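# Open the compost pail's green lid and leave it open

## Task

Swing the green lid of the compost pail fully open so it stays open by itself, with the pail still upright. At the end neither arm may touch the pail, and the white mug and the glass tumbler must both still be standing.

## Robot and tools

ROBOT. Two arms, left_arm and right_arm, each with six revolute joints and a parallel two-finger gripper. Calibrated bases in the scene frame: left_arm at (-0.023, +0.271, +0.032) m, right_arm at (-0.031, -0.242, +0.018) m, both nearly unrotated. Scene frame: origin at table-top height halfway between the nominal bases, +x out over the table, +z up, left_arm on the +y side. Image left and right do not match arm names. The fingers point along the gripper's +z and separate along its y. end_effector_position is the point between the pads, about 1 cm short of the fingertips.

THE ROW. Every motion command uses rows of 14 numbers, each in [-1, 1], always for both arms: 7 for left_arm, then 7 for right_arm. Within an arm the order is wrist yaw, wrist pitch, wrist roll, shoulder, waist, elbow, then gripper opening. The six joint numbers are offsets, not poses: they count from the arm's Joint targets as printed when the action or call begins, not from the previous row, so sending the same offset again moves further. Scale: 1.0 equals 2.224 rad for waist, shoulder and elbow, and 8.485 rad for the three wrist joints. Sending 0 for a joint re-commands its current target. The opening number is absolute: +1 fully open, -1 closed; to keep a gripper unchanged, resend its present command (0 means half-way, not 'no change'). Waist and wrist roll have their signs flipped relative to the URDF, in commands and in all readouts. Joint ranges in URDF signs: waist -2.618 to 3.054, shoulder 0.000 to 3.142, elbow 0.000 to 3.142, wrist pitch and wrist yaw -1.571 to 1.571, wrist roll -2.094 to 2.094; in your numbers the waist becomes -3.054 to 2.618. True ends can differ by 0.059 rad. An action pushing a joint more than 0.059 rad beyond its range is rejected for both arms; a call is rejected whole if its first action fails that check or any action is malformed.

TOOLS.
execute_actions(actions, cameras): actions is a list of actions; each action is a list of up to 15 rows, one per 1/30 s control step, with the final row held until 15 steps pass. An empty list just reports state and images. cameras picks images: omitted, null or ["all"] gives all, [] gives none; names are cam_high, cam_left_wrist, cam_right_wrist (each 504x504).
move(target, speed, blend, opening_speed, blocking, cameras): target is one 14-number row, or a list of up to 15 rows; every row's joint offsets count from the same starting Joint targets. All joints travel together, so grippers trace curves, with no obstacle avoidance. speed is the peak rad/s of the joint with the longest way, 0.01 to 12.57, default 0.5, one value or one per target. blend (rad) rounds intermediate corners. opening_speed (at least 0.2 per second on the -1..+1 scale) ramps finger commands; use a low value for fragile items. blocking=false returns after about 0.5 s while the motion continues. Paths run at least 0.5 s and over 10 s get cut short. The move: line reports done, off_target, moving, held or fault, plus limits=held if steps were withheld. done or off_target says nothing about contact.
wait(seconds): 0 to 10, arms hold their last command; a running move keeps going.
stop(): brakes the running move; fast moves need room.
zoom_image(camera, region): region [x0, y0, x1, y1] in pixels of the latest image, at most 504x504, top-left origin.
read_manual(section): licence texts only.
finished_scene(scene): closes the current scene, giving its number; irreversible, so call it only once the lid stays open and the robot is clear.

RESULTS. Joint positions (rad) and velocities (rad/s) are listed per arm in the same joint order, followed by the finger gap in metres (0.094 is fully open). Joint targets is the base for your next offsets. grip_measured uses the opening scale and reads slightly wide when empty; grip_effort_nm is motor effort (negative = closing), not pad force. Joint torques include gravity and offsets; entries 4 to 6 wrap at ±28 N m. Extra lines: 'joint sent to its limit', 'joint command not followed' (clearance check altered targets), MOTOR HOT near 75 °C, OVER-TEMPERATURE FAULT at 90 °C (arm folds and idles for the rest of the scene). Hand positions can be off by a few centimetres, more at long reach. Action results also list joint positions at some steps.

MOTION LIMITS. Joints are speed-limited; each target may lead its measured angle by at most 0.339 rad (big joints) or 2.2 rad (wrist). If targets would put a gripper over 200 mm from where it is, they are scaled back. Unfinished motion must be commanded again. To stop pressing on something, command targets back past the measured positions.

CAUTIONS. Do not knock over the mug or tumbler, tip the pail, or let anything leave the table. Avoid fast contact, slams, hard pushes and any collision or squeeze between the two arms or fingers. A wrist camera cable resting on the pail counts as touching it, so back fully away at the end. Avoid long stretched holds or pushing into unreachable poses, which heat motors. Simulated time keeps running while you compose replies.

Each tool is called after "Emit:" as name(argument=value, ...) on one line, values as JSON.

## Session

Emit:
execute_actions(actions=[])

Emit:
zoom_image(camera="cam_high", region=[150, 150, 400, 400])

Scene clock: 0.00 s.
left_arm: end_effector_position=(+0.3818, +0.2463, +0.1569) grip_measured=+1.000 grip_effort_nm=n/a end_effector_quat_wxyz=(+0.620, +0.003, +0.783, +0.060) | right_arm: end_effector_position=(+0.3570, -0.2309, +0.1082) grip_measured=+1.000 grip_effort_nm=n/a end_effector_quat_wxyz=(+0.569, -0.013, +0.820, +0.060)
Joint names: [wrist yaw, wrist pitch, wrist roll, shoulder, waist, elbow]
Joint positions: left_arm=[-0.264 0.925 -0.037 1.549 0.17 0.388 0.094] | right_arm=[-0.157 0.836 -0.031 1.533 0.066 0.339 0.094]
Joint velocities: within noise
Joint torques (N m): no reading
Heat: left arm: 25 °C; right arm: 25 °C.
Joint targets: left_arm=[-0.265 0.916 -0.036 1.544 0.170 0.392] | right_arm=[-0.159 0.833 -0.031 1.526 0.066 0.346]
Tool commands: left_gripper/opening=+1.0 right_gripper/opening=+1.0

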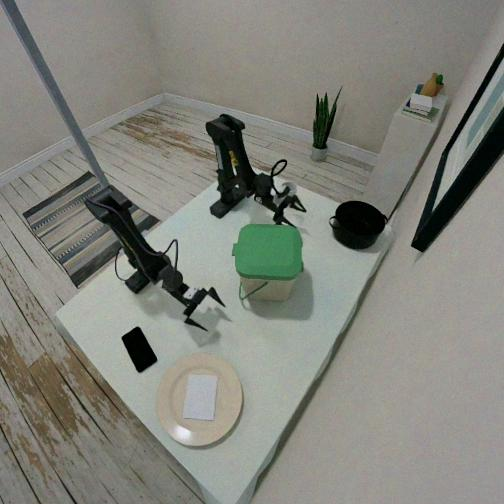

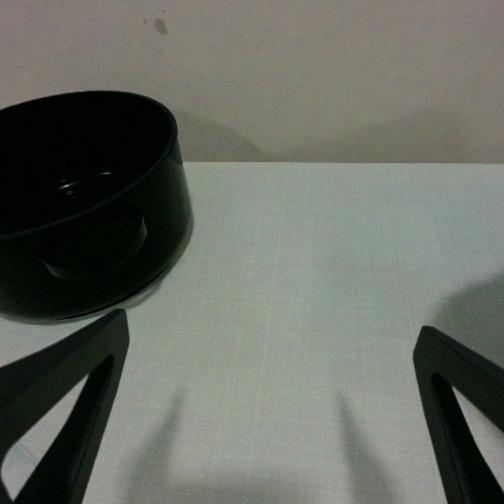

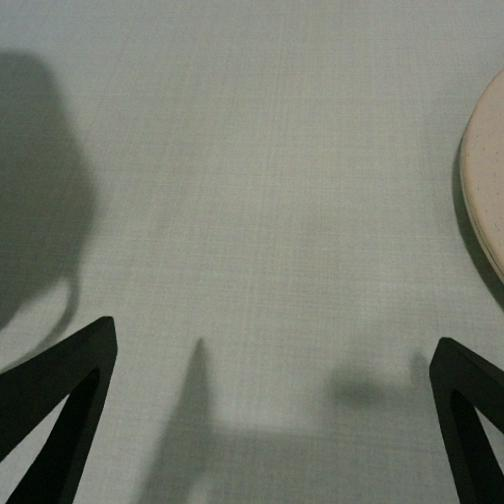

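Scaled by 2.016 from the camera's 504x504 image, which has a finer 720x720 frame.

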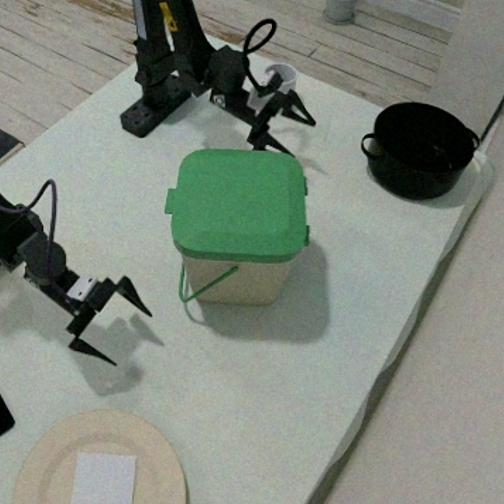

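Emit:
move(target=[0,0,0,0,0,0,1,-0.052,0.043,0.0037,-0.0926,-0.1039,-0.1007,-1], speed=0.6, opening_speed=2)

Scene clock: 10.17 s.
left_arm: end_effector_position=(+0.3818, +0.2463, +0.1569) grip_measured=+1.000 grip_effort_nm=0.002 end_effector_quat_wxyz=(+0.620, +0.003, +0.783, +0.060) | right_arm: end_effector_position=(+0.2680, -0.0870, +0.1775) grip_measured=-0.994 grip_effort_nm=-0.359 end_effector_quat_wxyz=(+0.641, -0.254, +0.671, +0.272)
Joint names: [wrist yaw, wrist pitch, wrist roll, shoulder, waist, elbow]
Joint positions: left_arm=[-0.264 0.925 -0.037 1.549 0.17 0.388 0.094] | right_arm=[-0.582 1.175 -0.02 1.342 -0.16 0.131 0]
Joint torques (N m): left_arm=[-0.06 1.88 0 -6.28 0.02 6.26] | right_arm=[-0.22 1.84 0.24 -5.55 -0.39 4.01]
Heat: left arm: 26 °C; right arm: 27 °C.
Joint targets: left_arm=[-0.265 0.916 -0.036 1.544 0.170 0.392] | right_arm=[-0.600 1.198 0.001 1.320 -0.165 0.122]
move: done

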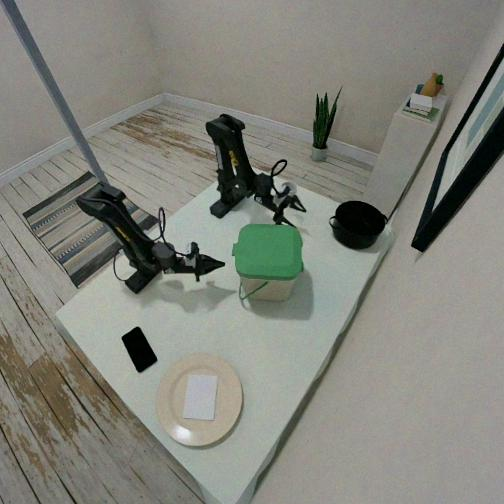

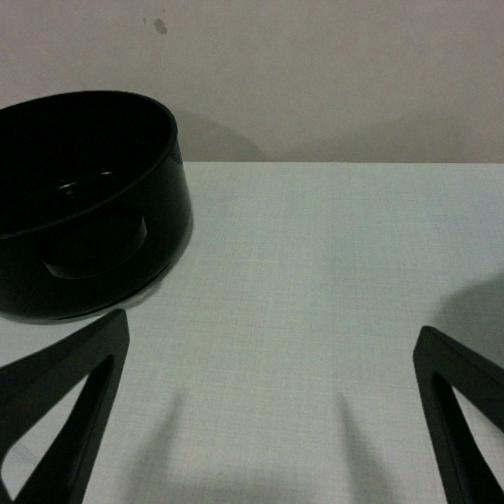

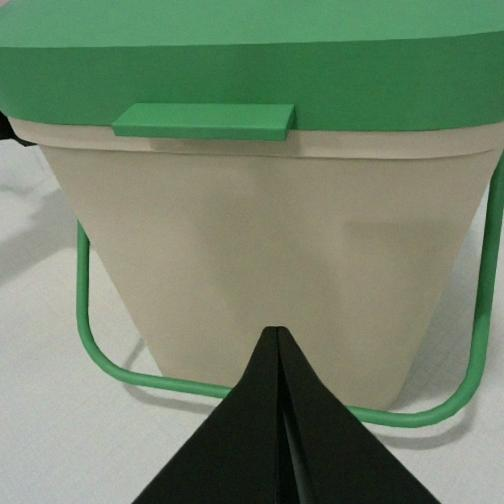

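Emit:
move(target=[0,0,0,0,0,0,1,0.0118,-0.1648,0,-0.2338,-0.0157,0.215,-1], speed=0.7, cameras=["cam_right_wrist"])

Scene clock: 20.50 s.
left_arm: end_effector_position=(+0.3818, +0.2463, +0.1569) grip_measured=+1.000 grip_effort_nm=0.002 end_effector_quat_wxyz=(+0.620, +0.003, +0.783, +0.060) | right_arm: end_effector_position=(+0.2402, -0.0941, +0.2328) grip_measured=-0.994 grip_effort_nm=-0.359 end_effector_quat_wxyz=(+0.495, -0.215, +0.798, +0.268)
Joint names: [wrist yaw, wrist pitch, wrist roll, shoulder, waist, elbow]
Joint positions: left_arm=[-0.264 0.925 -0.037 1.549 0.17 0.388 0.094] | right_arm=[-0.504 -0.191 -0.014 0.812 -0.194 0.571 0]
Joint torques (N m): left_arm=[-0.06 1.89 0.01 -6.3 0.01 6.24] | right_arm=[-0.12 1.58 0.18 -2.35 -0.5 9.62]
Heat: left arm: 26 °C; right arm: 29 °C.
Joint targets: left_arm=[-0.265 0.916 -0.036 1.544 0.170 0.392] | right_arm=[-0.500 -0.200 0.001 0.799 -0.200 0.600]
move: done
Images, in order (width x height): cam_right_wrist 504x504.

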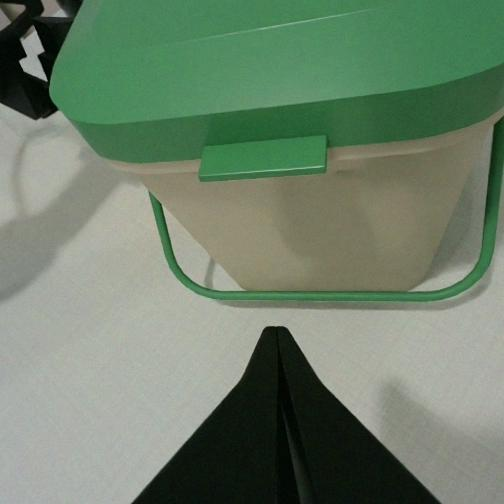

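Emit:
move(target=[0,0,0,0,0,0,1,0.0012,0.0999,0,0.1448,-0.0337,-0.147,-1], speed=0.6, cameras=["cam_right_wrist"])

Scene clock: 58.60 s.
left_arm: end_effector_position=(+0.3818, +0.2463, +0.1569) grip_measured=+1.000 grip_effort_nm=0.007 end_effector_quat_wxyz=(+0.620, +0.003, +0.783, +0.060) | right_arm: end_effector_position=(+0.2662, -0.0642, +0.1861) grip_measured=-0.994 grip_effort_nm=-0.354 end_effector_quat_wxyz=(+0.576, -0.257, +0.724, +0.280)
Joint names: [wrist yaw, wrist pitch, wrist roll, shoulder, waist, elbow]
Joint positions: left_arm=[-0.264 0.925 -0.037 1.549 0.17 0.388 0.094] | right_arm=[-0.496 0.627 -0.014 1.114 -0.269 0.282 0]
Joint torques (N m): left_arm=[-0.06 1.88 -0.01 -6.27 0.05 6.24] | right_arm=[-0.04 1.89 0.17 -2.24 -0.47 5.48]
Heat: left arm: 28 °C; right arm: 31 °C.
Joint targets: left_arm=[-0.265 0.916 -0.036 1.544 0.170 0.392] | right_arm=[-0.490 0.648 0.001 1.122 -0.275 0.273]
move: done
Images, in order (width x height): cam_right_wrist 504x504.

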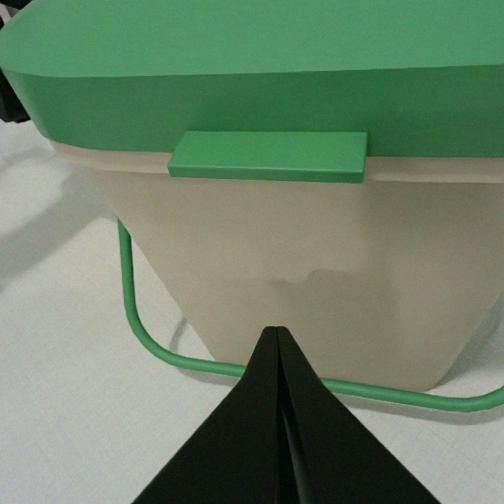

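Emit:
move(target=[0,0,0,0,0,0,1,0.0106,0.0065,0,0.0841,-0.0405,0.0598,-1], speed=0.3, cameras=["cam_right_wrist"])

Scene clock: 67.60 s.
left_arm: end_effector_position=(+0.3818, +0.2463, +0.1569) grip_measured=+1.000 grip_effort_nm=0.012 end_effector_quat_wxyz=(+0.620, +0.003, +0.783, +0.060) | right_arm: end_effector_position=(+0.2888, -0.0375, +0.1774) grip_measured=-0.994 grip_effort_nm=-0.359 end_effector_quat_wxyz=(+0.563, -0.263, +0.734, +0.274)
Joint names: [wrist yaw, wrist pitch, wrist roll, shoulder, waist, elbow]
Joint positions: left_arm=[-0.264 0.925 -0.037 1.549 0.17 0.388 0.094] | right_arm=[-0.407 0.683 -0.014 1.297 -0.36 0.378 0]
Joint torques (N m): left_arm=[-0.05 1.88 0 -6.28 0.03 6.23] | right_arm=[-0.05 1.88 0.18 -3.36 -0.4 8.5]
Heat: left arm: 28 °C; right arm: 31 °C.
Joint targets: left_arm=[-0.265 0.916 -0.036 1.544 0.170 0.392] | right_arm=[-0.400 0.703 0.001 1.309 -0.365 0.406]
move: done
Images, in order (width x height): cam_right_wrist 504x504.

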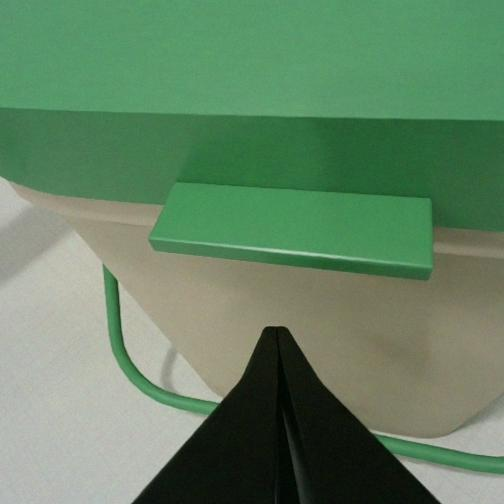

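Emit:
move(target=[[0,0,0,0,0,0,1,-0.0014,-0.0179,0,-0.0499,0.0054,0.0184,-1],[0,0,0,0,0,0,1,0,-0.0521,0,-0.0877,0,0.1111,-1]], speed=0.25, blend=0.03, cameras=["cam_high","cam_right_wrist"])

Scene clock: 92.67 s.
left_arm: end_effector_position=(+0.3818, +0.2463, +0.1569) grip_measured=+1.000 grip_effort_nm=0.002 end_effector_quat_wxyz=(+0.620, +0.003, +0.783, +0.060) | right_arm: end_effector_position=(+0.2923, -0.0364, +0.2354) grip_measured=-0.994 grip_effort_nm=-0.354 end_effector_quat_wxyz=(+0.539, -0.261, +0.753, +0.273)
Joint names: [wrist yaw, wrist pitch, wrist roll, shoulder, waist, elbow]
Joint positions: left_arm=[-0.264 0.925 -0.037 1.549 0.17 0.388 0.094] | right_arm=[-0.405 0.234 -0.014 1.145 -0.36 0.612 0]
Joint torques (N m): left_arm=[-0.05 1.88 0 -6.3 0.06 6.28] | right_arm=[-0.06 1.95 0.18 -6.82 -0.42 10.63]
Heat: left arm: 29 °C; right arm: 34 °C.
Joint targets: left_arm=[-0.265 0.916 -0.036 1.544 0.170 0.392] | right_arm=[-0.400 0.261 0.001 1.114 -0.365 0.653]
move: off_target (right_arm); right_arm: the elbow is farthest, 0.041 rad from its target
Images, in order (width x height): cam_high 504x504, cam_right_wrist 504x504.

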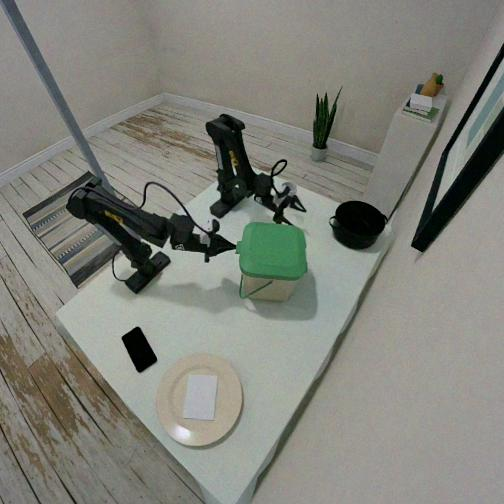

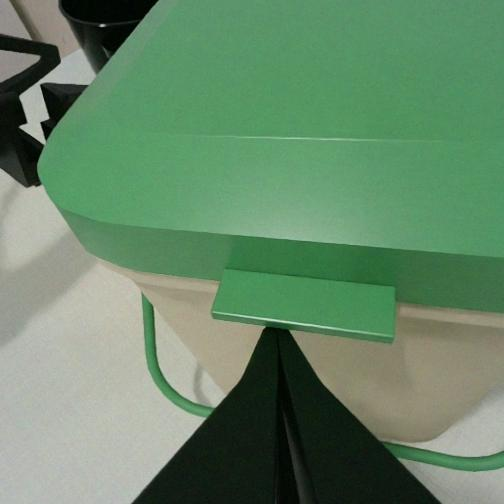

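Emit:
move(target=[[0,0,0,0,0,0,1,0,0.0521,0,0.0877,0,-0.1111,-1],[0,0,0,0,0,0,1,-0.0106,0.0456,0,0.0031,0.0405,-0.1709,-1]], speed=0.25, cameras=["cam_high","cam_right_wrist"])

Emit:
zoom_image(camera="cam_high", region=[200, 190, 330, 320])

Scene clock: 103.97 s.
left_arm: end_effector_position=(+0.3818, +0.2463, +0.1569) grip_measured=+1.000 grip_effort_nm=0.002 end_effector_quat_wxyz=(+0.620, +0.003, +0.783, +0.060) | right_arm: end_effector_position=(+0.2692, -0.0628, +0.1813) grip_measured=-0.994 grip_effort_nm=-0.354 end_effector_quat_wxyz=(+0.573, -0.254, +0.728, +0.276)
Joint names: [wrist yaw, wrist pitch, wrist roll, shoulder, waist, elbow]
Joint positions: left_arm=[-0.264 0.925 -0.037 1.549 0.17 0.388 0.094] | right_arm=[-0.475 0.645 -0.014 1.143 -0.281 0.283 0]
Joint torques (N m): left_arm=[-0.06 1.87 0 -6.27 0.01 6.27] | right_arm=[-0.23 1.71 0.17 -5.18 0.49 5.26]
Heat: left arm: 30 °C; right arm: 35 °C.
Joint targets: left_arm=[-0.265 0.916 -0.036 1.544 0.170 0.392] | right_arm=[-0.490 0.648 0.001 1.120 -0.275 0.273]
move: done
Images, in order (width x height): cam_high 504x504, cam_right_wrist 504x504.

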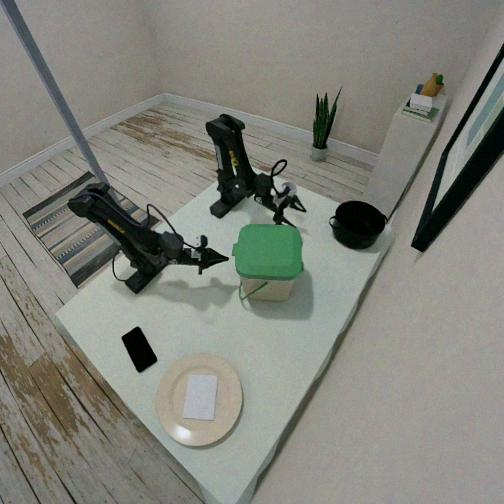

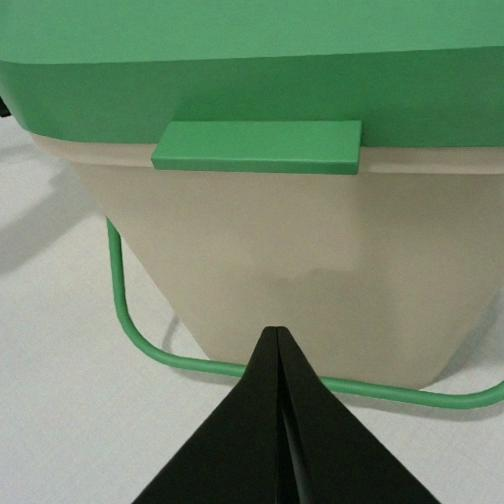

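Scaled by 3.877 from the camera's 504x504 image, which has a finer 720x720 frame.

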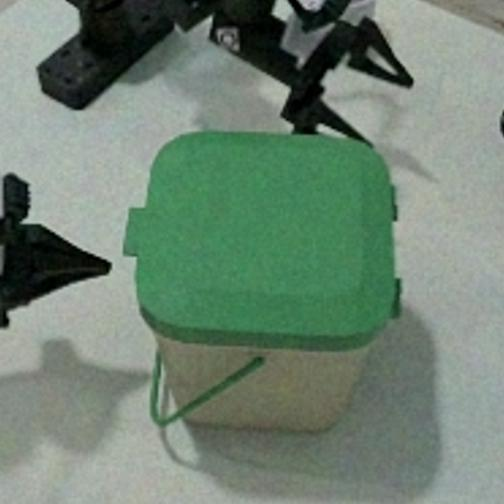

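Emit:
move(target=[[0,0,0,0,0,0,1,0.0092,0.0053,0,0.0706,-0.0351,0.0499,-1],[0,0,0,0,0,0,1,0.0092,-0.0183,0,0.0225,-0.0351,0.0917,-1]], speed=0.3, cameras=["cam_right_wrist"])

Scene clock: 118.90 s.
left_arm: end_effector_position=(+0.3818, +0.2463, +0.1569) grip_measured=+1.000 grip_effort_nm=-0.002 end_effector_quat_wxyz=(+0.620, +0.003, +0.783, +0.060) | right_arm: end_effector_position=(+0.2877, -0.0407, +0.2014) grip_measured=-0.994 grip_effort_nm=-0.354 end_effector_quat_wxyz=(+0.557, -0.261, +0.739, +0.275)
Joint names: [wrist yaw, wrist pitch, wrist roll, shoulder, waist, elbow]
Joint positions: left_arm=[-0.264 0.925 -0.037 1.549 0.17 0.388 0.094] | right_arm=[-0.418 0.492 -0.014 1.194 -0.348 0.449 0]
Joint torques (N m): left_arm=[-0.06 1.87 0 -6.28 0.02 6.23] | right_arm=[-0.05 1.71 0.17 -6.12 -0.42 9.01]
Heat: left arm: 30 °C; right arm: 34 °C.
Joint targets: left_arm=[-0.265 0.916 -0.036 1.544 0.170 0.392] | right_arm=[-0.412 0.492 0.001 1.170 -0.353 0.477]
move: done
Images, in order (width x height): cam_right_wrist 504x504.

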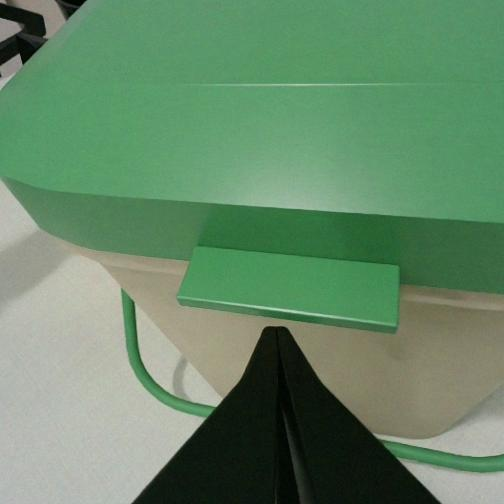

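Emit:
move(target=[[0,0,0,0,0,0,1,-0.0004,-0.0008,0,-0.0081,0.0018,-0.0045,-1],[0,0,0,0,0,0,1,-0.0004,-0.0251,0,-0.0418,0.0018,0.0544,-1]], speed=0.2, cameras=["cam_high","cam_right_wrist"])

Scene clock: 142.23 s.
left_arm: end_effector_position=(+0.3818, +0.2463, +0.1569) grip_measured=+1.000 grip_effort_nm=0.012 end_effector_quat_wxyz=(+0.620, +0.003, +0.783, +0.060) | right_arm: end_effector_position=(+0.2832, -0.0424, +0.2249) grip_measured=-0.994 grip_effort_nm=-0.354 end_effector_quat_wxyz=(+0.536, -0.260, +0.755, +0.274)
Joint names: [wrist yaw, wrist pitch, wrist roll, shoulder, waist, elbow]
Joint positions: left_arm=[-0.264 0.925 -0.037 1.549 0.17 0.388 0.094] | right_arm=[-0.418 0.248 -0.014 1.109 -0.348 0.556 0]
Joint torques (N m): left_arm=[-0.06 1.88 0.01 -6.31 0.02 6.28] | right_arm=[-0.09 1.96 0.18 -6.58 -0.09 10.76]
Heat: left arm: 31 °C; right arm: 34 °C.
Joint targets: left_arm=[-0.265 0.916 -0.036 1.544 0.170 0.392] | right_arm=[-0.415 0.279 0.001 1.078 -0.349 0.598]
move: off_target (right_arm); right_arm: the elbow is farthest, 0.042 rad from its target
Images, in order (width x height): cam_high 504x504, cam_right_wrist 504x504.

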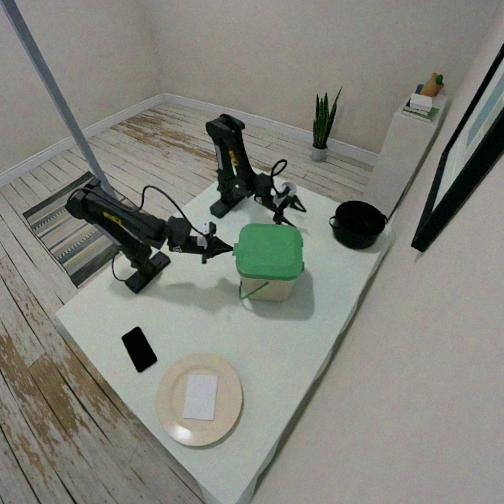

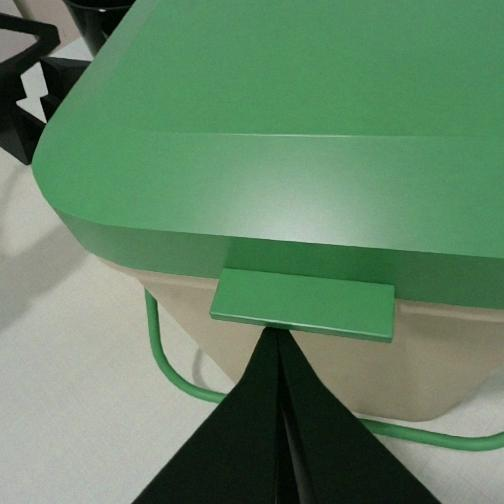

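Emit:
zoom_image(camera="cam_right_wrist", region=[150, 220, 450, 420])

Emit:
zoom_image(camera="cam_high", region=[200, 200, 320, 320])

Scaled by 1.680 from the camera's 504x504 image, which has a finer 720x720 frame.

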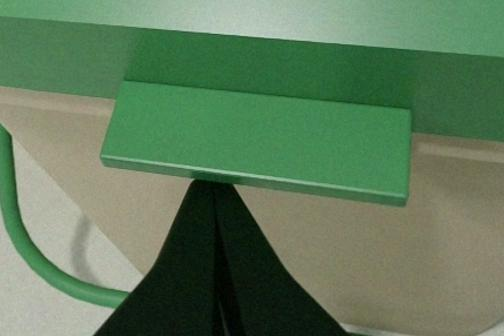

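Scaled by 4.200 from the camera's 504x504 image, which has a finer 720x720 frame.

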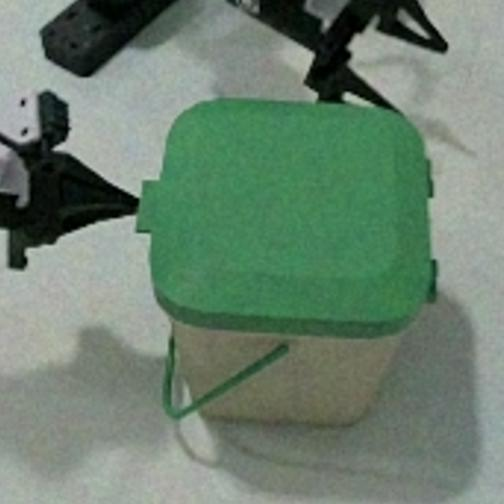

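Emit:
move(target=[[0,0,0,0,0,0,1,0,0.0243,0,0.0337,0,-0.0589,-1],[0,0,0,0,0,0,1,-0.0139,0.0779,0,0.0454,0.0526,-0.1619,-1],[0,0,0,0,0,0,1,-0.0139,0.0622,0.185,0.0081,0.0526,-0.1394,1]], speed=[0.3,0.4,0.8], cameras=["cam_high","cam_right_wrist"])

Emit:
zoom_image(camera="cam_high", region=[170, 190, 320, 340])

Scene clock: 212.60 s.
left_arm: end_effector_position=(+0.3818, +0.2463, +0.1569) grip_measured=+1.000 grip_effort_nm=0.002 end_effector_quat_wxyz=(+0.620, +0.003, +0.783, +0.060) | right_arm: end_effector_position=(+0.2705, -0.0705, +0.2168) grip_measured=+0.997 grip_effort_nm=0.095 end_effector_quat_wxyz=(+0.642, -0.662, +0.287, -0.260)
Joint names: [wrist yaw, wrist pitch, wrist roll, shoulder, waist, elbow]
Joint positions: left_arm=[-0.264 0.925 -0.037 1.549 0.17 0.388 0.094] | right_arm=[-0.517 0.812 1.57 1.118 -0.238 0.259 0.094]
Joint torques (N m): left_arm=[-0.08 1.87 -0.01 -6.3 0.02 6.24] | right_arm=[-0.23 1.62 0.03 -4.88 0.46 8.79]
Heat: left arm: 32 °C; right arm: 38 °C.
Joint targets: left_arm=[-0.265 0.916 -0.036 1.544 0.170 0.392] | right_arm=[-0.533 0.807 1.570 1.096 -0.232 0.288]
move: done
Images, in order (width x height): cam_high 504x504, cam_right_wrist 504x504.

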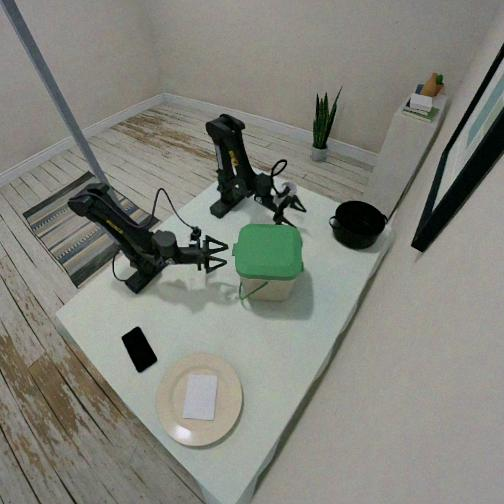

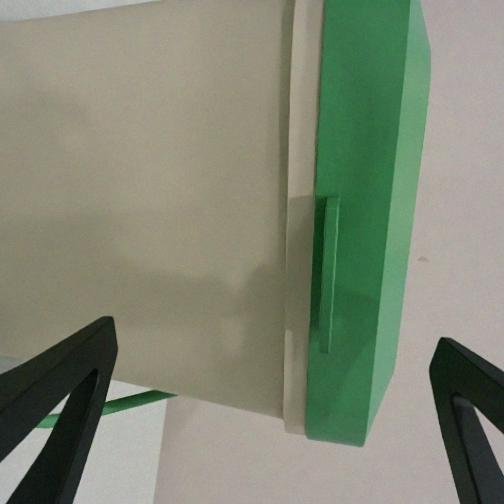

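Scaled by 3.360 from the camera's 504x504 image, which has a finer 720x720 frame.

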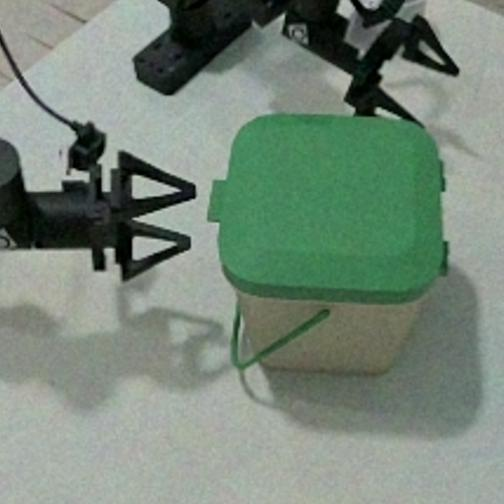

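Emit:
move(target=[[0,0,0,0,0,0,1,0,-0.0059,0,-0.0202,0,0.0162,1],[0,0,0,0,0,0,1,0.0125,0.0068,0,0.0814,-0.0477,0.0692,1]], speed=0.25, cameras=["cam_high","cam_right_wrist"])

Scene clock: 229.73 s.
left_arm: end_effector_position=(+0.3818, +0.2463, +0.1569) grip_measured=+1.000 grip_effort_nm=-0.002 end_effector_quat_wxyz=(+0.620, +0.003, +0.783, +0.060) | right_arm: end_effector_position=(+0.2996, -0.0406, +0.2423) grip_measured=+0.997 grip_effort_nm=0.095 end_effector_quat_wxyz=(+0.652, -0.653, +0.273, -0.271)
Joint names: [wrist yaw, wrist pitch, wrist roll, shoulder, waist, elbow]
Joint positions: left_arm=[-0.264 0.925 -0.037 1.549 0.17 0.388 0.094] | right_arm=[-0.428 0.851 1.571 1.266 -0.333 0.412 0.094]
Joint torques (N m): left_arm=[-0.06 1.87 0 -6.31 -0.01 6.27] | right_arm=[-0.08 1.79 0.03 -3.32 -0.42 8.85]
Heat: left arm: 32 °C; right arm: 38 °C.
Joint targets: left_arm=[-0.265 0.916 -0.036 1.544 0.170 0.392] | right_arm=[-0.427 0.865 1.570 1.277 -0.338 0.441]
move: done
Images, in order (width x height): cam_high 504x504, cam_right_wrist 504x504.

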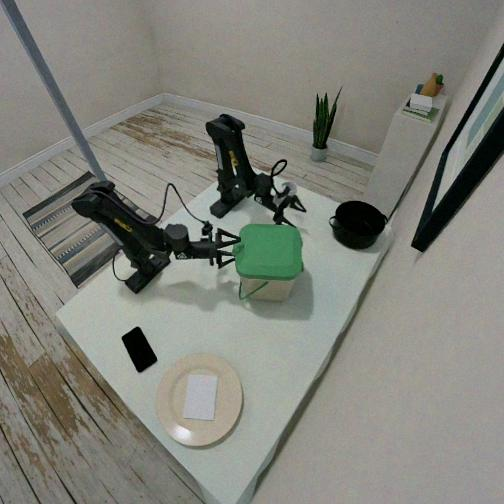

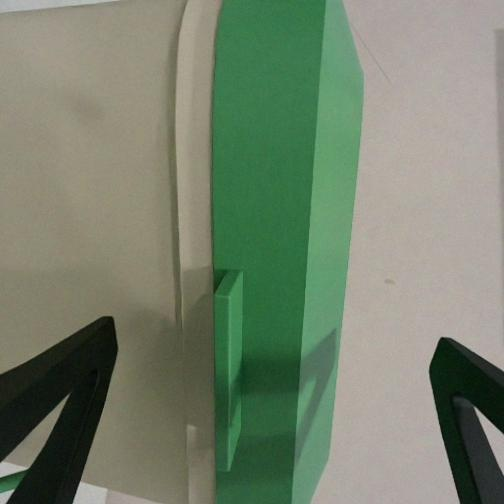

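Emit:
move(target=[[0,0,0,0,0,0,1,0.0006,0.0094,0,0.0274,-0.0022,-0.0081,1],[0,0,0,0,0,0,1,0.0006,0.0094,0,0.0274,-0.0022,-0.0081,-1]], speed=0.25, opening_speed=0.6, cameras=["cam_high","cam_right_wrist"])

Scene clock: 240.50 s.
left_arm: end_effector_position=(+0.3818, +0.2463, +0.1569) grip_measured=+1.000 grip_effort_nm=-0.002 end_effector_quat_wxyz=(+0.620, +0.003, +0.783, +0.060) | right_arm: end_effector_position=(+0.3063, -0.0387, +0.2385) grip_measured=-0.427 grip_effort_nm=-1.062 end_effector_quat_wxyz=(+0.653, -0.650, +0.266, -0.284)
Joint names: [wrist yaw, wrist pitch, wrist roll, shoulder, waist, elbow]
Joint positions: left_arm=[-0.264 0.925 -0.037 1.549 0.17 0.388 0.094] | right_arm=[-0.415 0.931 1.587 1.328 -0.337 0.412 0.027]
Joint torques (N m): left_arm=[-0.07 1.88 0 -6.26 0.01 6.23] | right_arm=[-0.11 1.81 -0.14 -3.82 -0.54 6.97]
Heat: left arm: 32 °C; right arm: 39 °C.
Joint targets: left_arm=[-0.265 0.916 -0.036 1.544 0.170 0.392] | right_arm=[-0.422 0.945 1.570 1.337 -0.343 0.423]
move: done
Images, in order (width x height): cam_high 504x504, cam_right_wrist 504x504.

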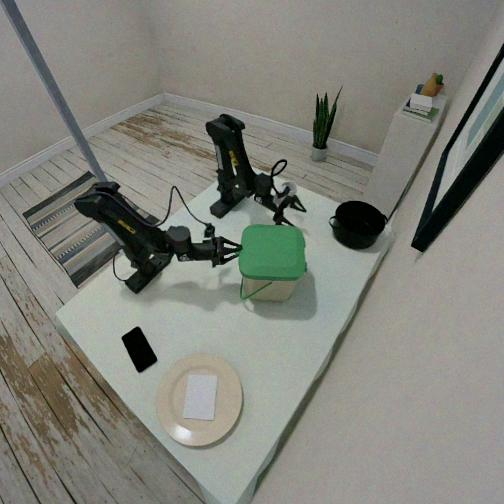

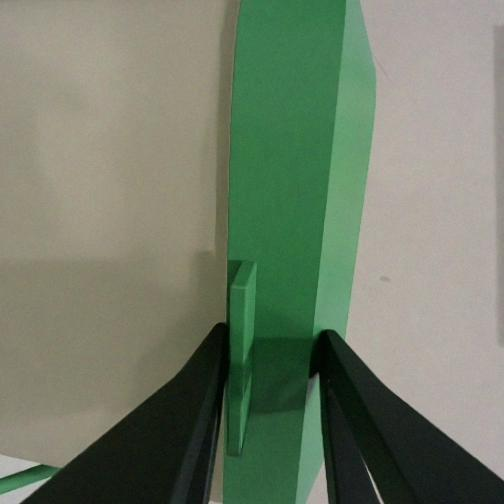

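Emit:
move(target=[0,0,0,0,0,0,1,0.0013,-0.0684,0,-0.0683,-0.0049,0.116,-1], speed=0.15, cameras=["cam_high","cam_right_wrist"])

Emit:
zoom_image(camera="cam_high", region=[170, 190, 320, 340])

Scene clock: 252.70 s.
left_arm: end_effector_position=(+0.3818, +0.2463, +0.1569) grip_measured=+1.000 grip_effort_nm=0.002 end_effector_quat_wxyz=(+0.620, +0.003, +0.783, +0.060) | right_arm: end_effector_position=(+0.3166, -0.0330, +0.2648) grip_measured=-0.431 grip_effort_nm=-1.067 end_effector_quat_wxyz=(-0.604, +0.694, -0.306, +0.244)
Joint names: [wrist yaw, wrist pitch, wrist roll, shoulder, waist, elbow]
Joint positions: left_arm=[-0.264 0.925 -0.037 1.549 0.17 0.388 0.094] | right_arm=[-0.399 0.403 1.603 1.219 -0.348 0.651 0.027]
Joint torques (N m): left_arm=[-0.07 1.89 -0.01 -6.28 0.05 6.27] | right_arm=[-0.21 1.38 -0.29 -7.68 -0.51 9.57]
Heat: left arm: 33 °C; right arm: 39 °C.
Joint targets: left_arm=[-0.265 0.916 -0.036 1.544 0.170 0.392] | right_arm=[-0.411 0.364 1.571 1.186 -0.354 0.682]
move: off_target (right_arm); right_arm: the wrist pitch is farthest, 0.038 rad from its target
Images, in order (width x height): cam_high 504x504, cam_right_wrist 504x504.

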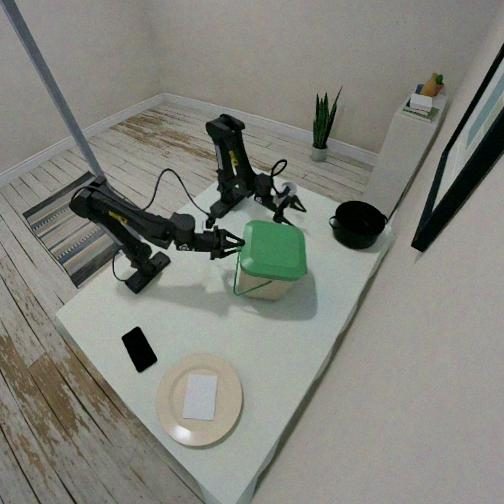

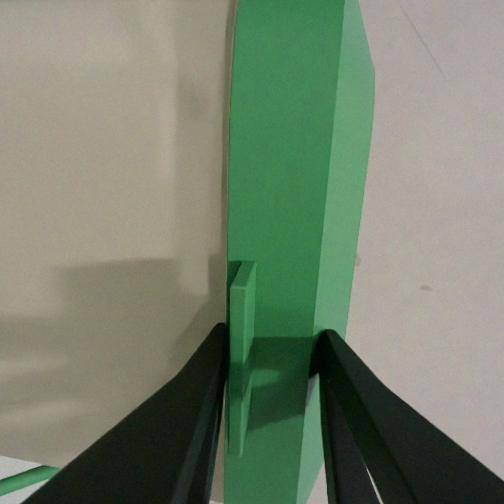

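Scaled by 3.360 from the camera's 504x504 image, which has a finer 720x720 frame.

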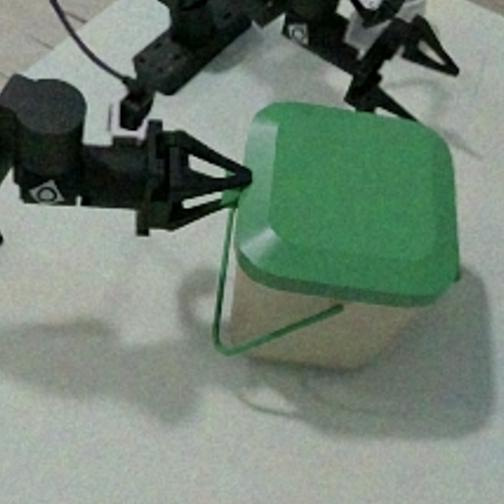

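Emit:
move(target=[[0,0,0,0,0,0,1,-0.0013,0.0685,0,0.0683,0.0049,-0.1165,-1],[0,0,0,0,0,0,1,-0.0108,0.0051,0,-0.0827,0.0414,-0.0796,-1]], speed=0.2, cameras=["cam_high","cam_right_wrist"])

Emit:
zoom_image(camera="cam_high", region=[170, 190, 320, 340])

Scene clock: 292.30 s.
left_arm: end_effector_position=(+0.3818, +0.2463, +0.1569) grip_measured=+1.000 grip_effort_nm=0.012 end_effector_quat_wxyz=(+0.620, +0.003, +0.783, +0.060) | right_arm: end_effector_position=(+0.2823, -0.0626, +0.2687) grip_measured=-0.496 grip_effort_nm=-1.067 end_effector_quat_wxyz=(+0.628, -0.673, +0.286, -0.267)
Joint names: [wrist yaw, wrist pitch, wrist roll, shoulder, waist, elbow]
Joint positions: left_arm=[-0.264 0.925 -0.037 1.549 0.17 0.388 0.094] | right_arm=[-0.477 0.466 1.606 1.022 -0.269 0.479 0.024]
Joint torques (N m): left_arm=[-0.07 1.86 -0.01 -6.26 0.06 6.27] | right_arm=[-0.33 1.19 -0.32 -4.66 0.64 9.14]
Heat: left arm: 33 °C; right arm: 37 °C.
Joint targets: left_arm=[-0.265 0.916 -0.036 1.544 0.170 0.392] | right_arm=[-0.503 0.407 1.570 1.002 -0.262 0.504]
move: off_target (right_arm); right_arm: the wrist pitch is farthest, 0.059 rad from its target
Images, in order (width x height): cam_high 504x504, cam_right_wrist 504x504.

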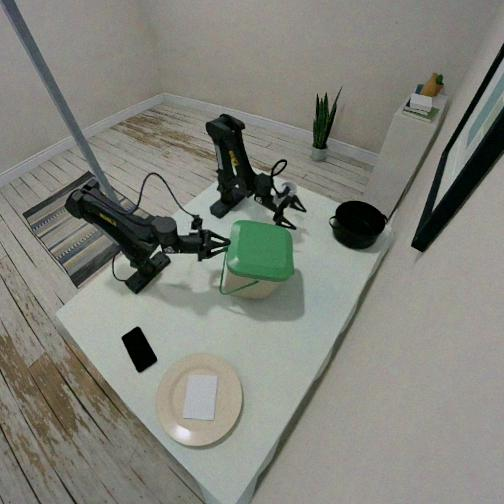

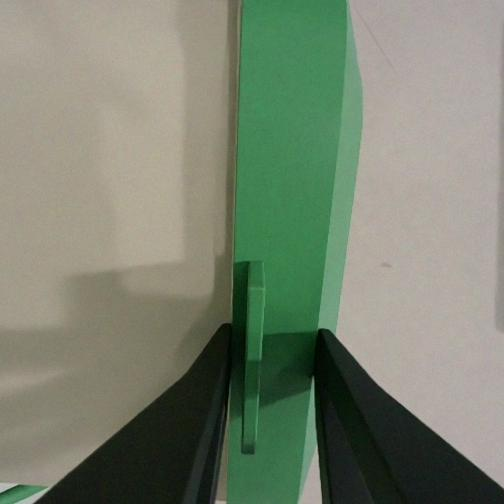

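Scaled by 3.360 from the camera's 504x504 image, which has a finer 720x720 frame.

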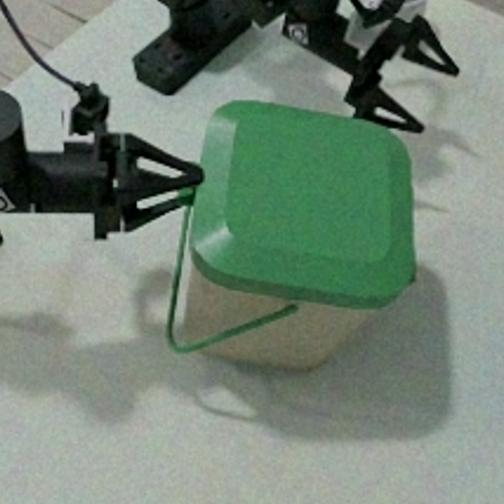

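Emit:
move(target=[[0,0,0,0,0,0,1,0.0015,0.058,0,0.0823,-0.0058,-0.0845,-1],[0,0,0,0,0,0,1,0.0015,0.058,0,0.0823,-0.0058,-0.0845,0.1],[0,0,0,0,0,0,1,-0.0105,0.0447,0,-0.0049,0.04,-0.121,0.1]], speed=0.25, opening_speed=1.5, cameras=["cam_high","cam_right_wrist"])

Emit:
zoom_image(camera="cam_high", region=[170, 190, 320, 340])

Emit:
zoom_image(camera="cam_right_wrist", region=[100, 0, 500, 400])

Scene clock: 327.23 s.
left_arm: end_effector_position=(+0.3818, +0.2463, +0.1569) grip_measured=+1.000 grip_effort_nm=0.002 end_effector_quat_wxyz=(+0.620, +0.003, +0.783, +0.060) | right_arm: end_effector_position=(+0.2624, -0.0840, +0.2400) grip_measured=+0.098 grip_effort_nm=0.085 end_effector_quat_wxyz=(+0.654, -0.648, +0.263, -0.290)
Joint names: [wrist yaw, wrist pitch, wrist roll, shoulder, waist, elbow]
Joint positions: left_arm=[-0.264 0.925 -0.037 1.549 0.17 0.388 0.094] | right_arm=[-0.57 0.791 1.588 1.01 -0.179 0.247 0.052]
Joint torques (N m): left_arm=[-0.07 1.88 0 -6.3 0.03 6.27] | right_arm=[-0.27 1.6 -0.14 -3.85 0.51 5.42]
Heat: left arm: 33 °C; right arm: 37 °C.
Joint targets: left_arm=[-0.265 0.916 -0.036 1.544 0.170 0.392] | right_arm=[-0.592 0.787 1.570 0.991 -0.173 0.235]
move: done
Images, in order (width x height): cam_high 504x504, cam_right_wrist 504x504.

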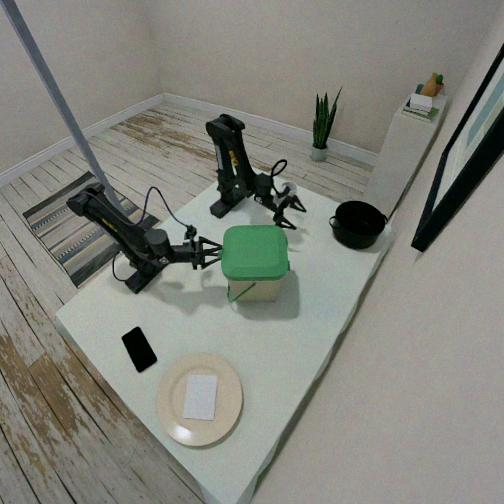

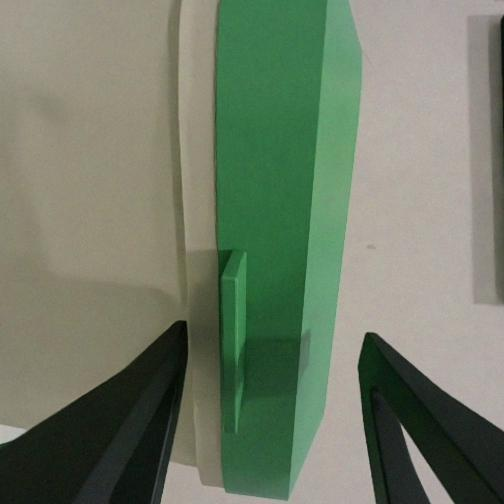

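Scaled by 3.360 from the camera's 504x504 image, which has a finer 720x720 frame.

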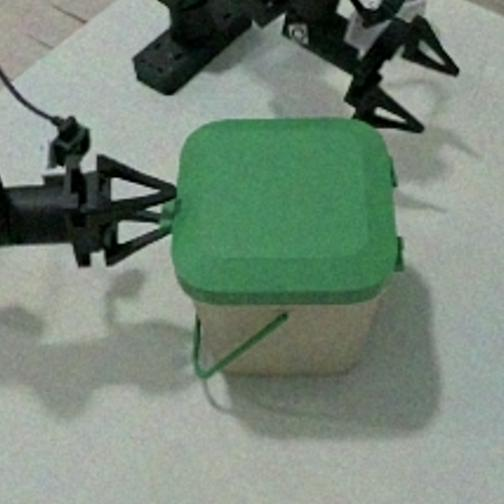

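Scaled by 1.260 from the camera's 504x504 image, which has a finer 720x720 frame.

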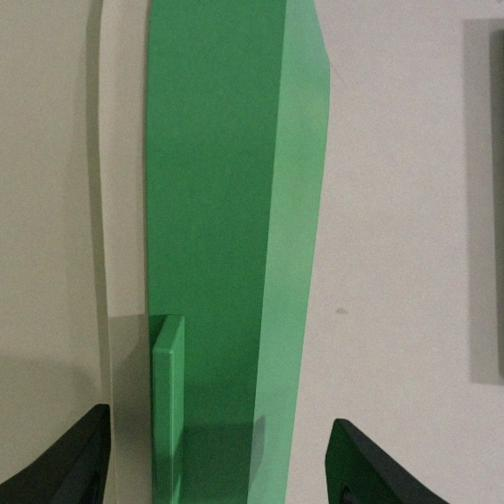

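Emit:
move(target=[0,0,0,0,0,0,1,0.0006,0.0052,0,0.0256,-0.0022,-0.0081,-0.2], speed=0.15, opening_speed=0.3, cameras=["cam_high","cam_right_wrist"])

Emit:
zoom_image(camera="cam_right_wrist", region=[100, 150, 400, 450])

Emit:
zoom_image(camera="cam_high", region=[190, 210, 290, 310])

Scene clock: 352.30 s.
left_arm: end_effector_position=(+0.3818, +0.2463, +0.1569) grip_measured=+1.000 grip_effort_nm=0.002 end_effector_quat_wxyz=(+0.620, +0.003, +0.783, +0.060) | right_arm: end_effector_position=(+0.2628, -0.0838, +0.2309) grip_measured=-0.197 grip_effort_nm=-0.173 end_effector_quat_wxyz=(+0.652, -0.650, +0.266, -0.286)
Joint names: [wrist yaw, wrist pitch, wrist roll, shoulder, waist, elbow]
Joint positions: left_arm=[-0.264 0.925 -0.037 1.549 0.17 0.388 0.094] | right_arm=[-0.57 0.827 1.588 1.04 -0.179 0.228 0.038]
Joint torques (N m): left_arm=[-0.06 1.88 0 -6.23 0.05 6.24] | right_arm=[-0.22 1.68 -0.14 -1.51 0.09 5.33]
Heat: left arm: 33 °C; right arm: 39 °C.
Joint targets: left_arm=[-0.265 0.916 -0.036 1.544 0.170 0.392] | right_arm=[-0.587 0.831 1.570 1.048 -0.178 0.217]
move: done
Images, in order (width x height): cam_high 504x504, cam_right_wrist 504x504.

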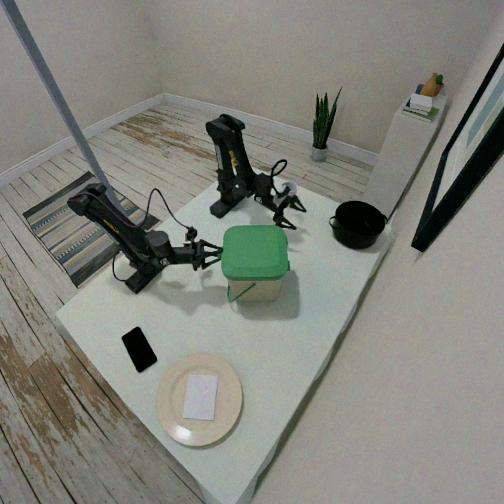

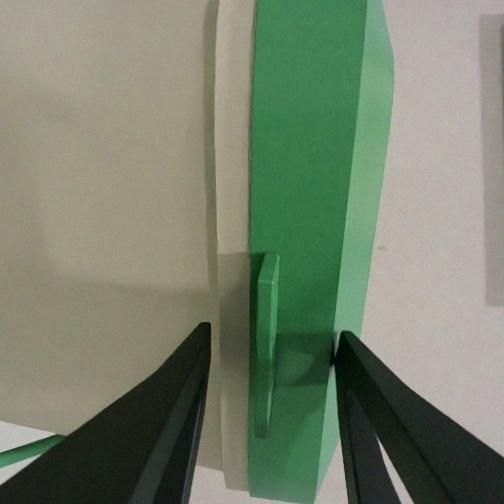

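Scaled by 1.680 from the camera's 504x504 image, which has a finer 720x720 frame.

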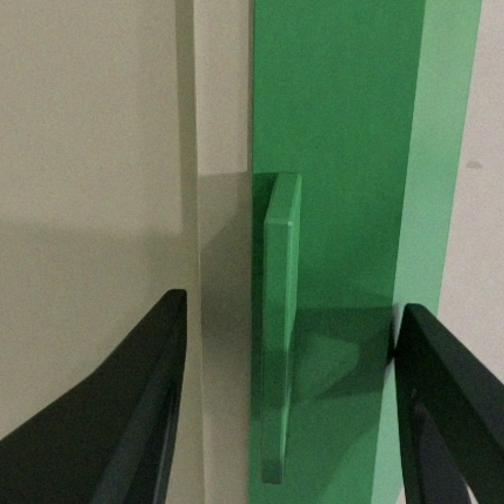

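Scaled by 5.040 from the camera's 504x504 image, which has a finer 720x720 frame.

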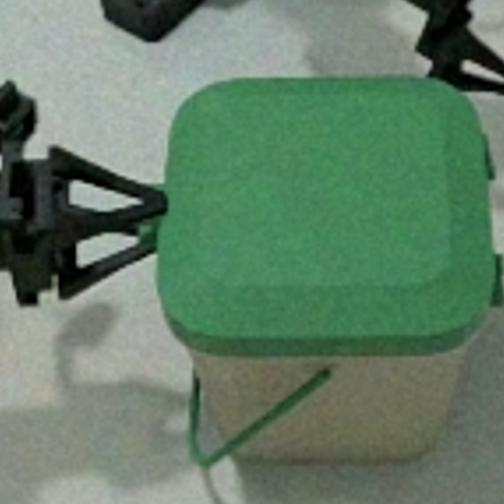

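Emit:
move(target=[[0,0,0,0,0,0,1,-0.0008,-0.0021,0,-0.0126,0.0031,-0.0045,-0.2],[0,0,0,0,0,0,1,-0.0008,-0.0021,0,-0.0126,0.0031,-0.0045,-1]], speed=0.15, opening_speed=0.4, cameras=["cam_high","cam_right_wrist"])

Emit:
zoom_image(camera="cam_right_wrist", region=[100, 150, 400, 450])

Emit:
zoom_image(camera="cam_high", region=[190, 210, 290, 310])

Scene clock: 362.23 s.
left_arm: end_effector_position=(+0.3818, +0.2463, +0.1569) grip_measured=+1.000 grip_effort_nm=0.002 end_effector_quat_wxyz=(+0.620, +0.003, +0.783, +0.060) | right_arm: end_effector_position=(+0.2599, -0.0845, +0.2434) grip_measured=-0.619 grip_effort_nm=-1.057 end_effector_quat_wxyz=(+0.661, -0.640, +0.247, -0.304)
Joint names: [wrist yaw, wrist pitch, wrist roll, shoulder, waist, elbow]
Joint positions: left_arm=[-0.264 0.925 -0.037 1.549 0.17 0.388 0.094] | right_arm=[-0.573 0.872 1.595 1.023 -0.177 0.223 0.018]
Joint torques (N m): left_arm=[-0.06 1.88 -0.01 -6.26 0.08 6.22] | right_arm=[-0.25 1.11 -0.21 -2.39 0.5 4.97]
Heat: left arm: 33 °C; right arm: 38 °C.
Joint targets: left_arm=[-0.265 0.916 -0.036 1.544 0.170 0.392] | right_arm=[-0.594 0.813 1.570 1.020 -0.171 0.207]
move: off_target (right_arm); right_arm: the wrist pitch is farthest, 0.059 rad from its target
Images, in order (width x height): cam_high 504x504, cam_right_wrist 504x504.

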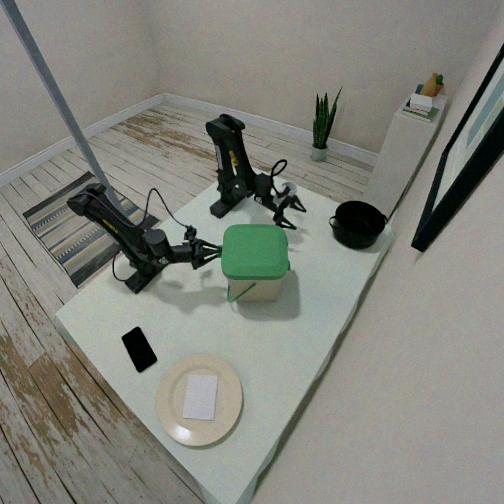

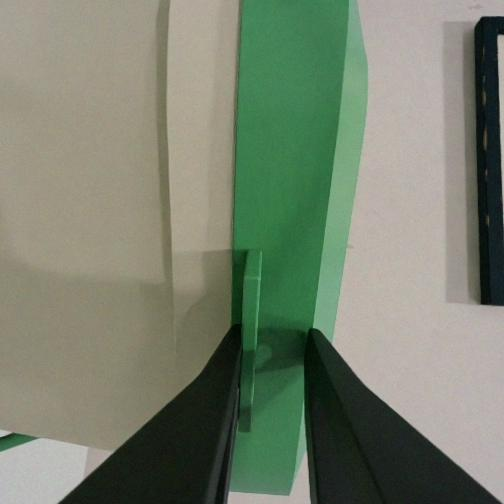

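Scaled by 1.680 from the camera's 504x504 image, which has a finer 720x720 frame.

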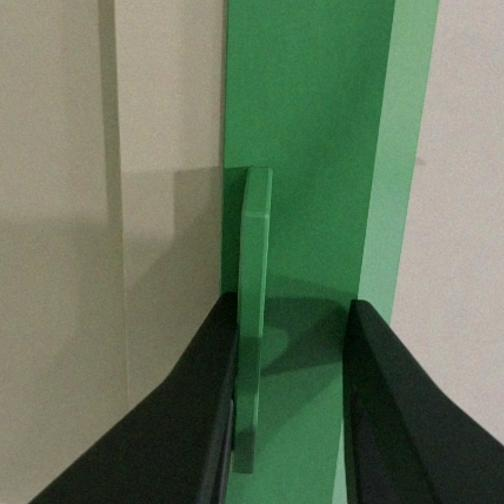

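Scaled by 5.040 from the camera's 504x504 image, which has a finer 720x720 frame.

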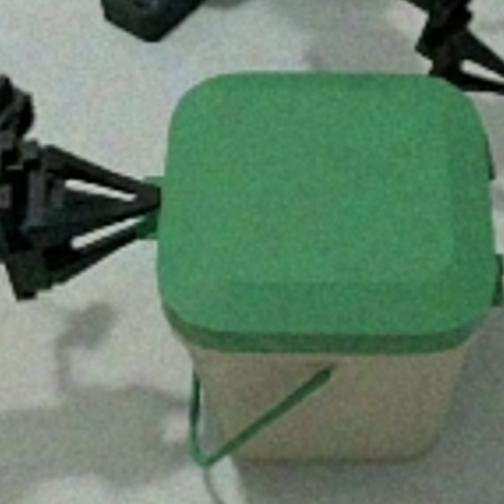

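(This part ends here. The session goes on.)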